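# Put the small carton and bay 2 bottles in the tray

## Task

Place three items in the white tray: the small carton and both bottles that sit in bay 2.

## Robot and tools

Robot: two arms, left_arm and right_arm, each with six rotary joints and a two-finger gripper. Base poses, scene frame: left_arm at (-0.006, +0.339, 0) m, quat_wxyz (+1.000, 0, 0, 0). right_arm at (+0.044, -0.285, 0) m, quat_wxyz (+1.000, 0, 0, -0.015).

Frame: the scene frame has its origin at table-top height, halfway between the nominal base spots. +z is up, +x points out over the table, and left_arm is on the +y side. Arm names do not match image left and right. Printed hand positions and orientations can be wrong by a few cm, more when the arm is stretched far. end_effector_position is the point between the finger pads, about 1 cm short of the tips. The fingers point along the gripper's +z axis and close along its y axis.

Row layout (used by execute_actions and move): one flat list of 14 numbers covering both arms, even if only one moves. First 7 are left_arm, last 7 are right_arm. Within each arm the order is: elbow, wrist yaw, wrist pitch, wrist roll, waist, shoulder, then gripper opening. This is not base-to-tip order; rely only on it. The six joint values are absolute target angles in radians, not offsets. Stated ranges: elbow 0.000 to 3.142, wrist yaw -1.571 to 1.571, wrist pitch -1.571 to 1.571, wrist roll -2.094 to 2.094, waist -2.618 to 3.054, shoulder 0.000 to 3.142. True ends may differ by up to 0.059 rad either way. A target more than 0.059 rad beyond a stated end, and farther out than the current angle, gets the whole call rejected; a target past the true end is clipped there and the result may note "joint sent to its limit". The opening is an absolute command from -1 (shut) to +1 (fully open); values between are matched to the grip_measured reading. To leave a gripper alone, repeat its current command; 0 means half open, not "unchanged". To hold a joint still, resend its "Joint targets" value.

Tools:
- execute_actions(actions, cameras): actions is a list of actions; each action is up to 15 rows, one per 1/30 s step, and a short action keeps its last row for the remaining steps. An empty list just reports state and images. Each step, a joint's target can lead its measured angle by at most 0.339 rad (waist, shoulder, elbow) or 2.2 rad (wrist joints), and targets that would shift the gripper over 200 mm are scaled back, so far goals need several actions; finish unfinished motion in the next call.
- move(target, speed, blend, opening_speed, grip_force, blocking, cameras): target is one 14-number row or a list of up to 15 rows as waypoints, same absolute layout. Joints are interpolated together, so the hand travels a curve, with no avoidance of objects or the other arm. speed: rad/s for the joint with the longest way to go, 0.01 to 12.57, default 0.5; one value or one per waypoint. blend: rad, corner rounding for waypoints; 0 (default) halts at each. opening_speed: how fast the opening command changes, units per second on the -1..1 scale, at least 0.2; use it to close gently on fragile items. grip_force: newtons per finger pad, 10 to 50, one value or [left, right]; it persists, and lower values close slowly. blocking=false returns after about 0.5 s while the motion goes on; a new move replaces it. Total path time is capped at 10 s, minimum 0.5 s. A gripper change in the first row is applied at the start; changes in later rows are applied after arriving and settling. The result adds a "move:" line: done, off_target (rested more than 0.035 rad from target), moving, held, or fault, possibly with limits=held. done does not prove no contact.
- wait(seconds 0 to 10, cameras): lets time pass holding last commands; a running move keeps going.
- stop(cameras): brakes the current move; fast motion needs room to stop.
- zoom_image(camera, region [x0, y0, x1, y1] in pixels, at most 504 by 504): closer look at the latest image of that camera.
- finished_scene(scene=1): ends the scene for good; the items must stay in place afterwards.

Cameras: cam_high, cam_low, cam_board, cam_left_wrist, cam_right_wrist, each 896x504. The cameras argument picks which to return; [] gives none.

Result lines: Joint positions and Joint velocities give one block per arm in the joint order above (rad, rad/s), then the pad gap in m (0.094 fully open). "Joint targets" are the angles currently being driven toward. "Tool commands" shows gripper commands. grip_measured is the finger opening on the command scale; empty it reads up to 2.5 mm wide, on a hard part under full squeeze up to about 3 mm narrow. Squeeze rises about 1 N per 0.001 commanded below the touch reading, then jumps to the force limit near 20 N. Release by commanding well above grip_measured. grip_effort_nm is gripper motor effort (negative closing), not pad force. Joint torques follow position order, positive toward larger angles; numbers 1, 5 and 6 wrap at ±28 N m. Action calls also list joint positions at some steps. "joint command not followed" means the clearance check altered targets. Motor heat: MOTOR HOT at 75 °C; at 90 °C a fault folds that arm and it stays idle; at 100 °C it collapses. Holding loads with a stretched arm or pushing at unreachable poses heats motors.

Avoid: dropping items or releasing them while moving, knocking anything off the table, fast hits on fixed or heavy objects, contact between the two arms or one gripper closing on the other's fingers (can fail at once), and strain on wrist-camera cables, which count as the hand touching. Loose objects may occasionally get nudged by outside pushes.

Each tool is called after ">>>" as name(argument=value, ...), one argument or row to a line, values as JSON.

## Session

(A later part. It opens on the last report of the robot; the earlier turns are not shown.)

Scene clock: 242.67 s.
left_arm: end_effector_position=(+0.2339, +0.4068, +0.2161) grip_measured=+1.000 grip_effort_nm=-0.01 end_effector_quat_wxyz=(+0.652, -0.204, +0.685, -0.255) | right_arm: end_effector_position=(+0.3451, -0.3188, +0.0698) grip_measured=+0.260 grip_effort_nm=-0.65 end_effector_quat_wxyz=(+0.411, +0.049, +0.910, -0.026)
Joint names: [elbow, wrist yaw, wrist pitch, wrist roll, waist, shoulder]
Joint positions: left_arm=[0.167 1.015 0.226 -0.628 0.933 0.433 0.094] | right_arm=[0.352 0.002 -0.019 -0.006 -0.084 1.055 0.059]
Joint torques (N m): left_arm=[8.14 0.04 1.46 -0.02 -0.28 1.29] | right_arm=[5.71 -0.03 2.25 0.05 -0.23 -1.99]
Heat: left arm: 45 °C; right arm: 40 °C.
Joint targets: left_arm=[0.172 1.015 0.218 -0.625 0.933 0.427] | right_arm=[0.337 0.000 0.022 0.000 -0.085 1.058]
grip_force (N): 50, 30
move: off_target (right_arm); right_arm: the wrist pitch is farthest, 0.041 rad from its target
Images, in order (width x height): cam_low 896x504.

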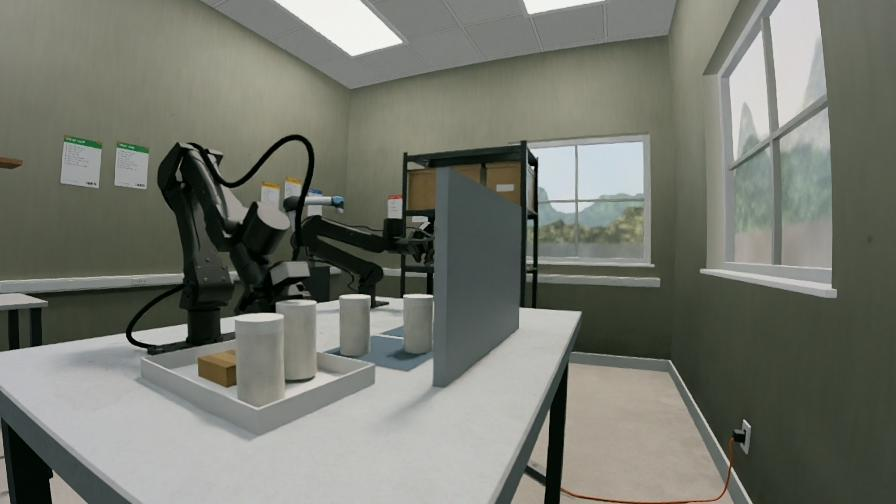

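>>> move(
  target=[0.172,1.015,0.218,-0.625,0.933,0.427,1,0.325,0,0.045,0,-0.085,1.070,0.2],
  speed=0.04,
  cameras=["cam_low"],
)

>>> zoom_image(
  camera="cam_low",
  region=[220, 320, 360, 420],
)

Scene clock: 244.73 s.
left_arm: end_effector_position=(+0.2339, +0.4068, +0.2161) grip_measured=+1.000 grip_effort_nm=-0.02 end_effector_quat_wxyz=(+0.652, -0.204, +0.685, -0.255) | right_arm: end_effector_position=(+0.3447, -0.3188, +0.0657) grip_measured=+0.260 grip_effort_nm=-0.65 end_effector_quat_wxyz=(+0.410, +0.049, +0.910, -0.026)
Joint names: [elbow, wrist yaw, wrist pitch, wrist roll, waist, shoulder]
Joint positions: left_arm=[0.167 1.015 0.226 -0.628 0.933 0.433 0.094] | right_arm=[0.34 0.002 0.002 -0.006 -0.084 1.066 0.059]
Joint torques (N m): left_arm=[8.24 0.02 1.5 0.02 -0.05 1.33] | right_arm=[5.65 -0.03 2.24 0.06 -0.09 -2.03]
Heat: left arm: 45 °C; right arm: 40 °C.
Joint targets: left_arm=[0.172 1.015 0.218 -0.625 0.933 0.427] | right_arm=[0.325 0.000 0.045 0.000 -0.085 1.070]
grip_force (N): 50, 30
move: off_target (right_arm); right_arm: the wrist pitch is farthest, 0.043 rad from its target
Images, in order (width x height): cam_low 896x504.

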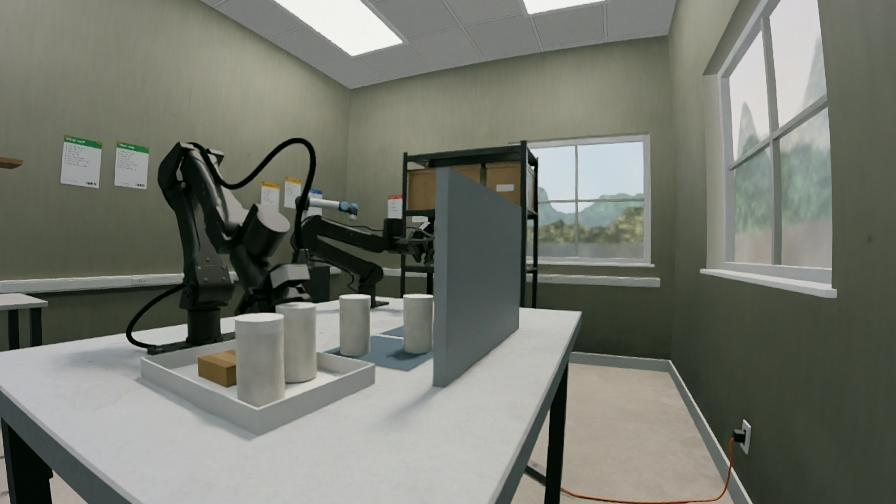

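Scaled by 3.600 from the camera's 896x504 image, which has a finer 1280x720 frame.

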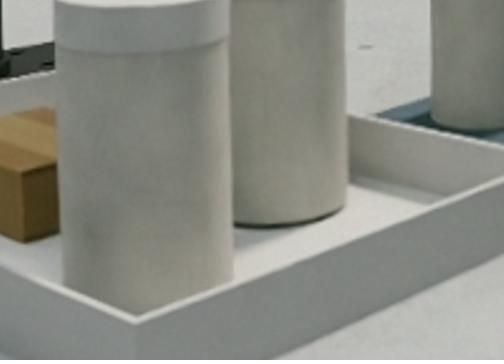

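Nearly down. Final small step and release.

>>> move(
  target=[
    [0.172,1.015,0.218,-0.625,0.933,0.427,1,0.319,0,0.055,0,-0.085,1.077,0.2],
    [0.172,1.015,0.218,-0.625,0.933,0.427,1,0.319,0,0.055,0,-0.085,1.077,0.55],
  ],
  speed=0.04,
  opening_speed=0.35,
)

>>> zoom_image(
  camera="cam_low",
  region=[180, 260, 380, 420],
)

>>> zoom_image(
  camera="cam_high",
  region=[250, 100, 430, 240],
)

Scene clock: 247.80 s.
left_arm: end_effector_position=(+0.2339, +0.4068, +0.2161) grip_measured=+1.000 grip_effort_nm=-0.02 end_effector_quat_wxyz=(+0.652, -0.204, +0.685, -0.255) | right_arm: end_effector_position=(+0.3504, -0.3196, +0.0708) grip_measured=+0.548 grip_effort_nm=0.10 end_effector_quat_wxyz=(+0.424, +0.049, +0.904, -0.027)
Joint names: [elbow, wrist yaw, wrist pitch, wrist roll, waist, shoulder]
Joint positions: left_arm=[0.167 1.015 0.226 -0.628 0.933 0.433 0.094] | right_arm=[0.34 0.003 0.039 -0.006 -0.084 1.073 0.073]
Joint torques (N m): left_arm=[8.05 0.01 1.51 0 -0.03 1.2] | right_arm=[5.23 -0.06 1.98 0.06 -0.24 -2.09]
Heat: left arm: 45 °C; right arm: 40 °C.
Joint targets: left_arm=[0.172 1.015 0.218 -0.625 0.933 0.427] | right_arm=[0.319 0.000 0.055 0.000 -0.085 1.077]
grip_force (N): 50, 30
move: done; target 2's new numbers were sent with right_arm's wrist pitch 0.043 rad from that target

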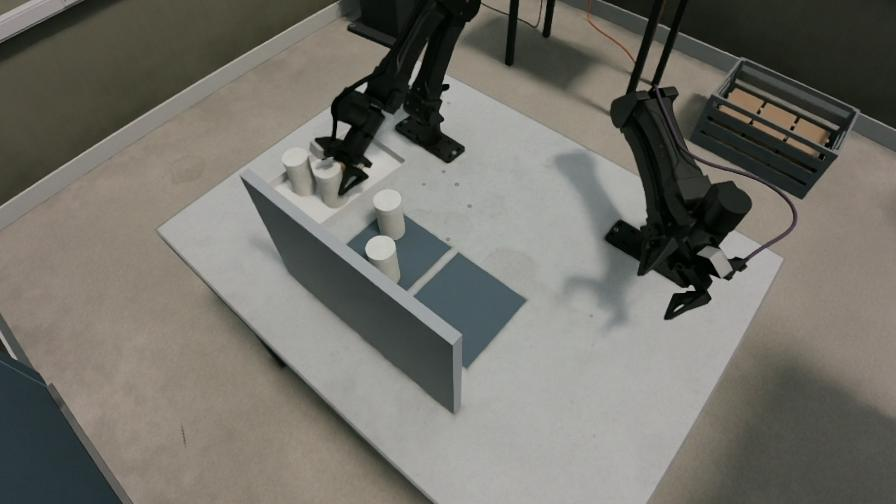

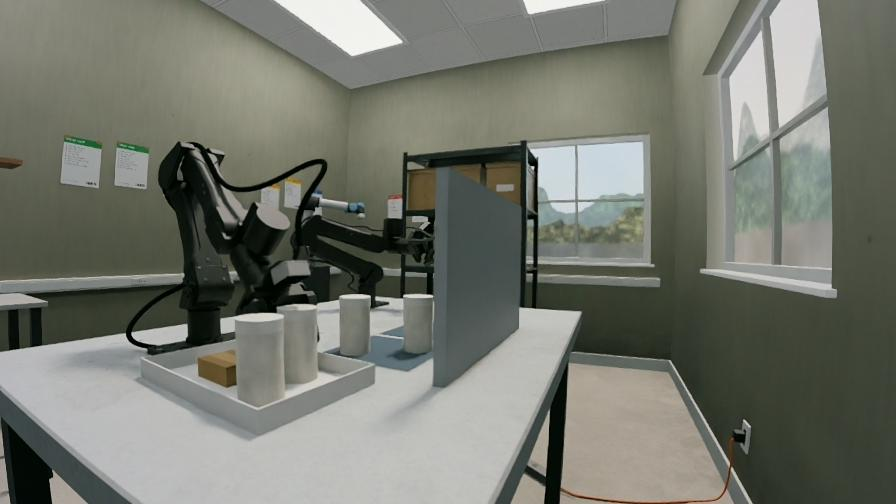

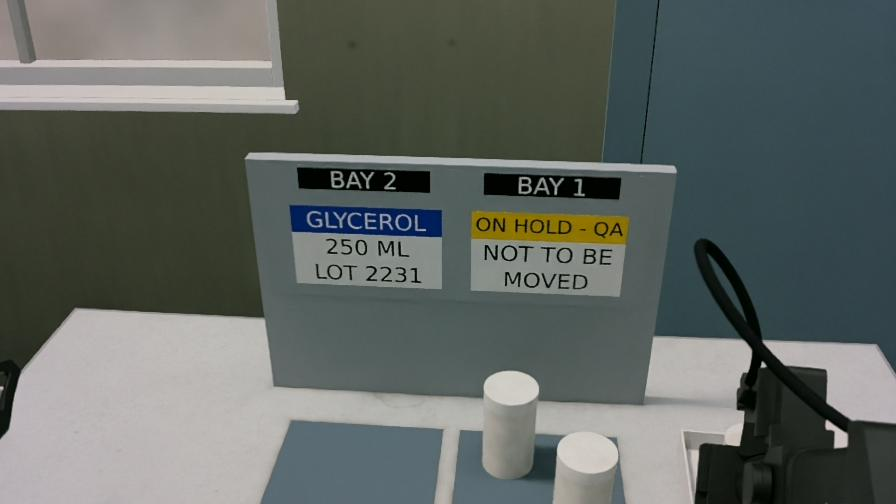

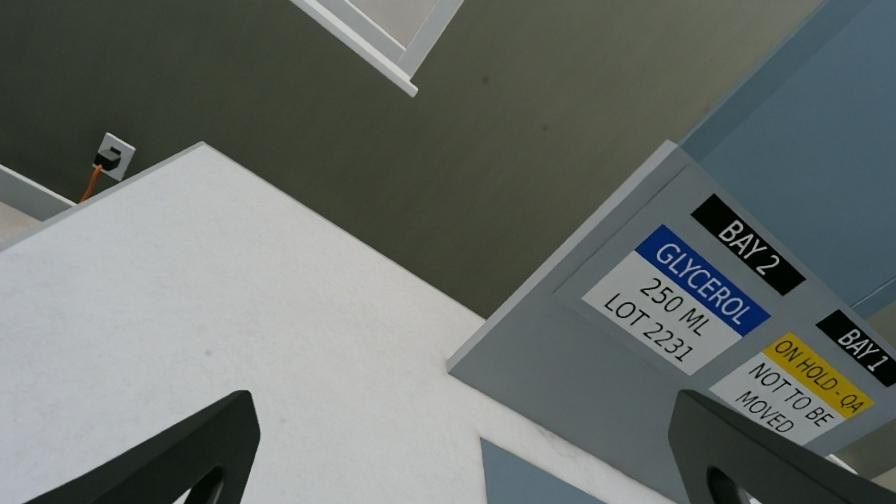

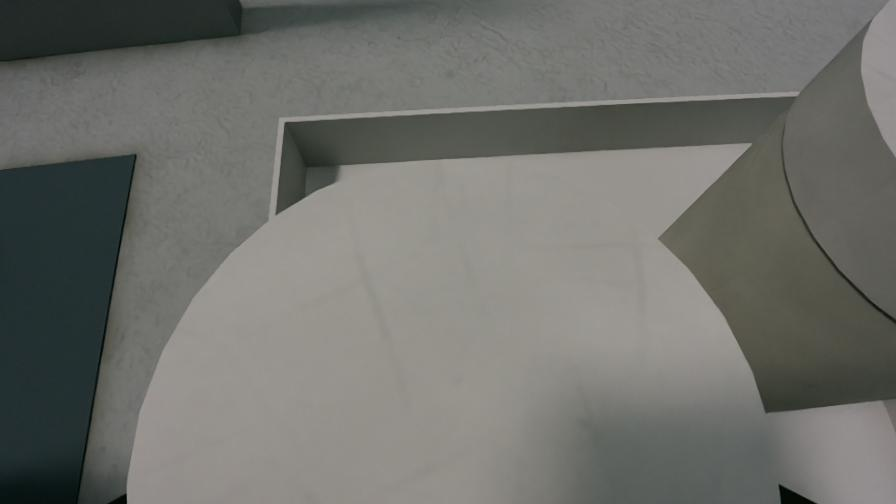

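Scaled by 2.520 from the camera's 896x504 image, which has a finer 1280x720 frame.

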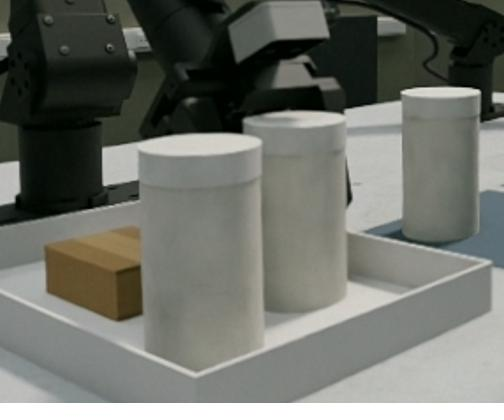

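Scaled by 2.800 from the camera's 896x504 image, which has a finer 1280x720 frame.

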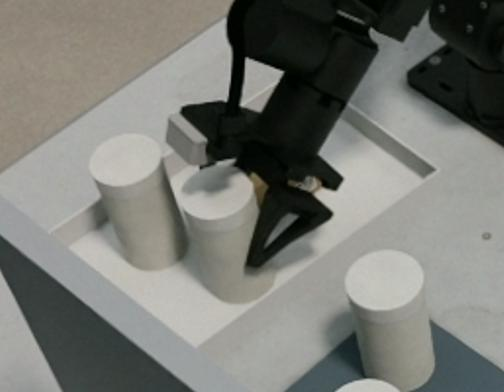

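>>> move(
  target=[
    [0.172,1.015,0.218,-0.625,0.933,0.427,1,0.423,0,-0.545,0,-0.085,0.578,0.55],
    [0.172,1.015,0.218,-0.625,0.933,0.427,1,1.0,0,-0.72,0,-0.085,0.95,0.55],
  ],
  speed=[0.2,0.4],
  blend=[0.03,0],
)

>>> zoom_image(
  camera="cam_high",
  region=[250, 100, 430, 240],
)

Scene clock: 255.00 s.
left_arm: end_effector_position=(+0.2339, +0.4068, +0.2161) grip_measured=+1.000 grip_effort_nm=-0.02 end_effector_quat_wxyz=(+0.652, -0.204, +0.685, -0.255) | right_arm: end_effector_position=(+0.3433, -0.3187, +0.2380) grip_measured=+0.548 grip_effort_nm=0.10 end_effector_quat_wxyz=(+0.425, +0.049, +0.904, -0.027)
Joint names: [elbow, wrist yaw, wrist pitch, wrist roll, waist, shoulder]
Joint positions: left_arm=[0.167 1.015 0.226 -0.628 0.933 0.433 0.094] | right_arm=[0.966 0.003 -0.714 -0.006 -0.084 0.943 0.073]
Joint torques (N m): left_arm=[8.08 0.03 1.52 0.02 -0.28 1.21] | right_arm=[9.91 -0.03 1.74 0.11 -0.2 -1.35]
Heat: left arm: 45 °C; right arm: 40 °C.
Joint targets: left_arm=[0.172 1.015 0.218 -0.625 0.933 0.427] | right_arm=[1.000 0.000 -0.720 0.000 -0.085 0.950]
grip_force (N): 50, 30
move: done

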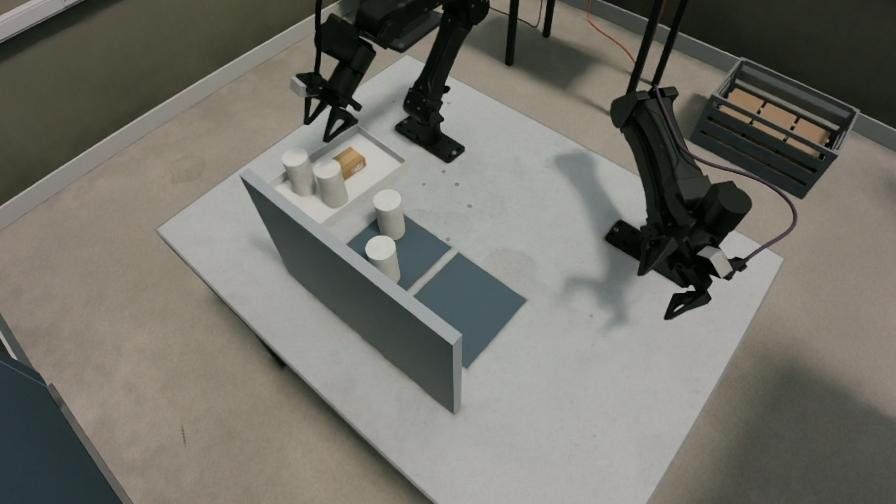

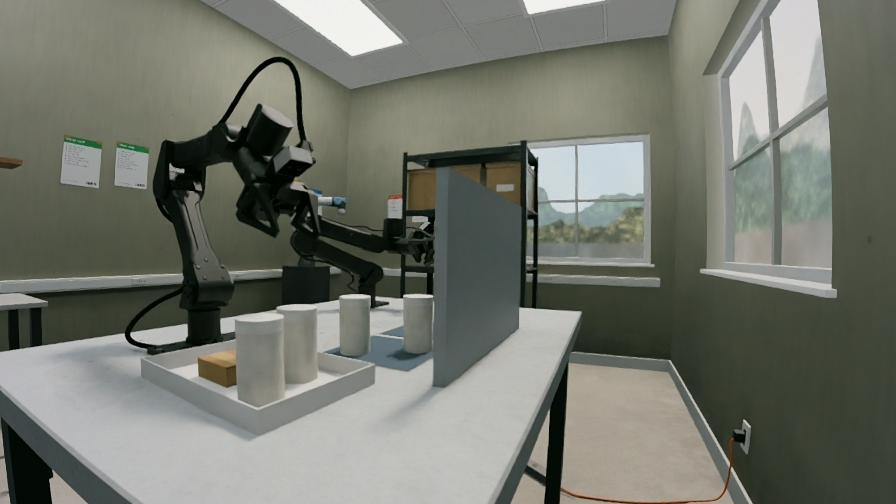

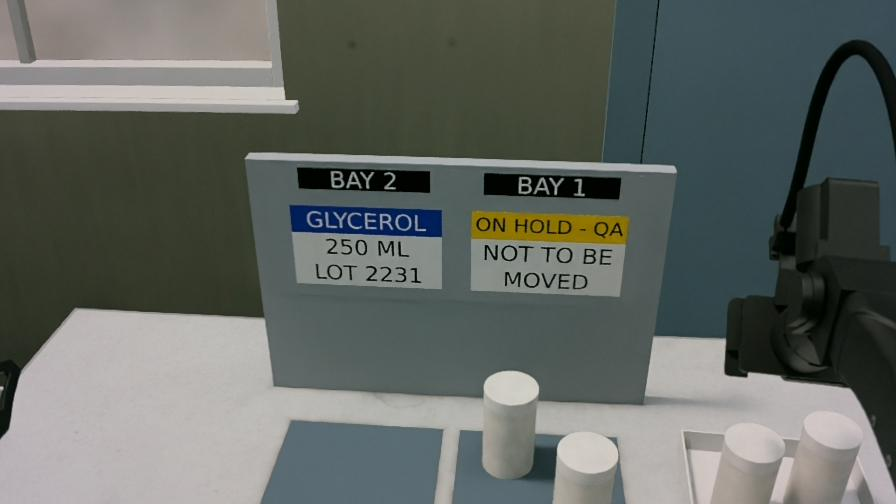

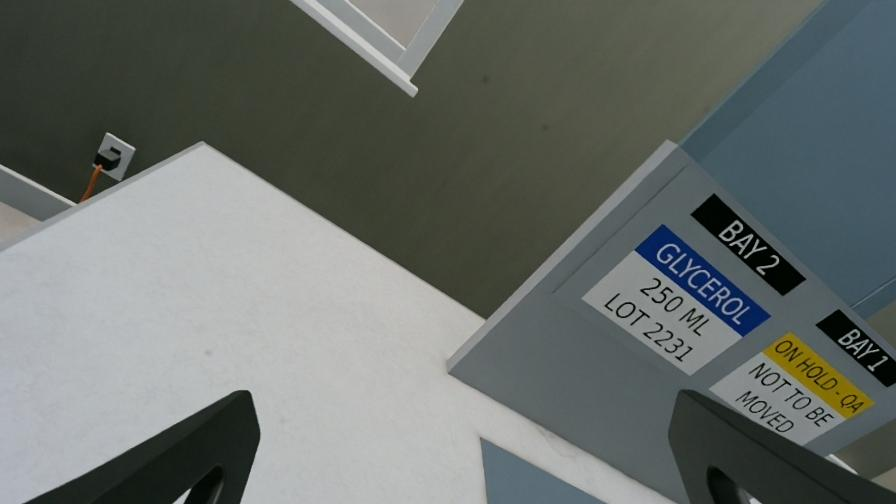

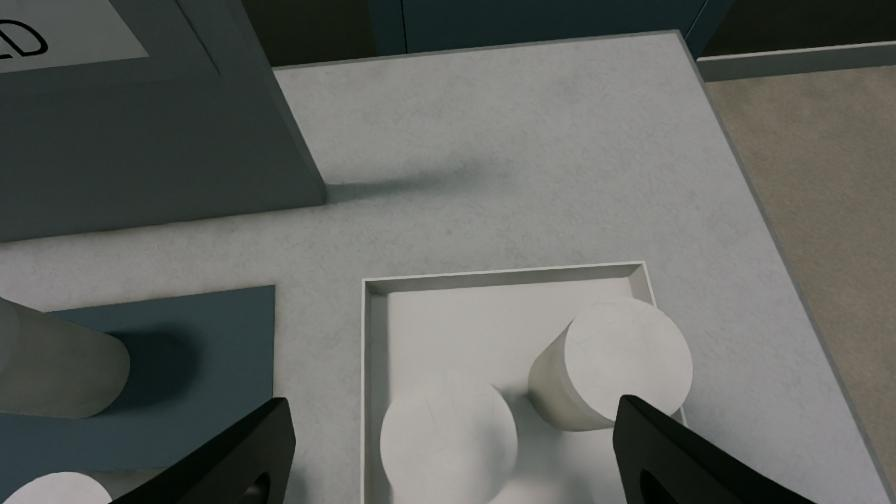

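Scaled by 2.800 from the camera's 896x504 image, which has a finer 1280x720 frame.

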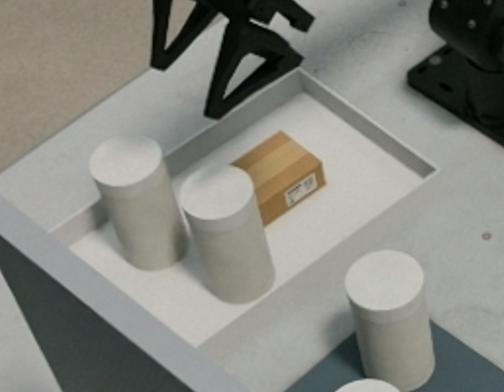

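All three items are in the tray.

>>> finished_scene(
)

The scene is finished: the task was done.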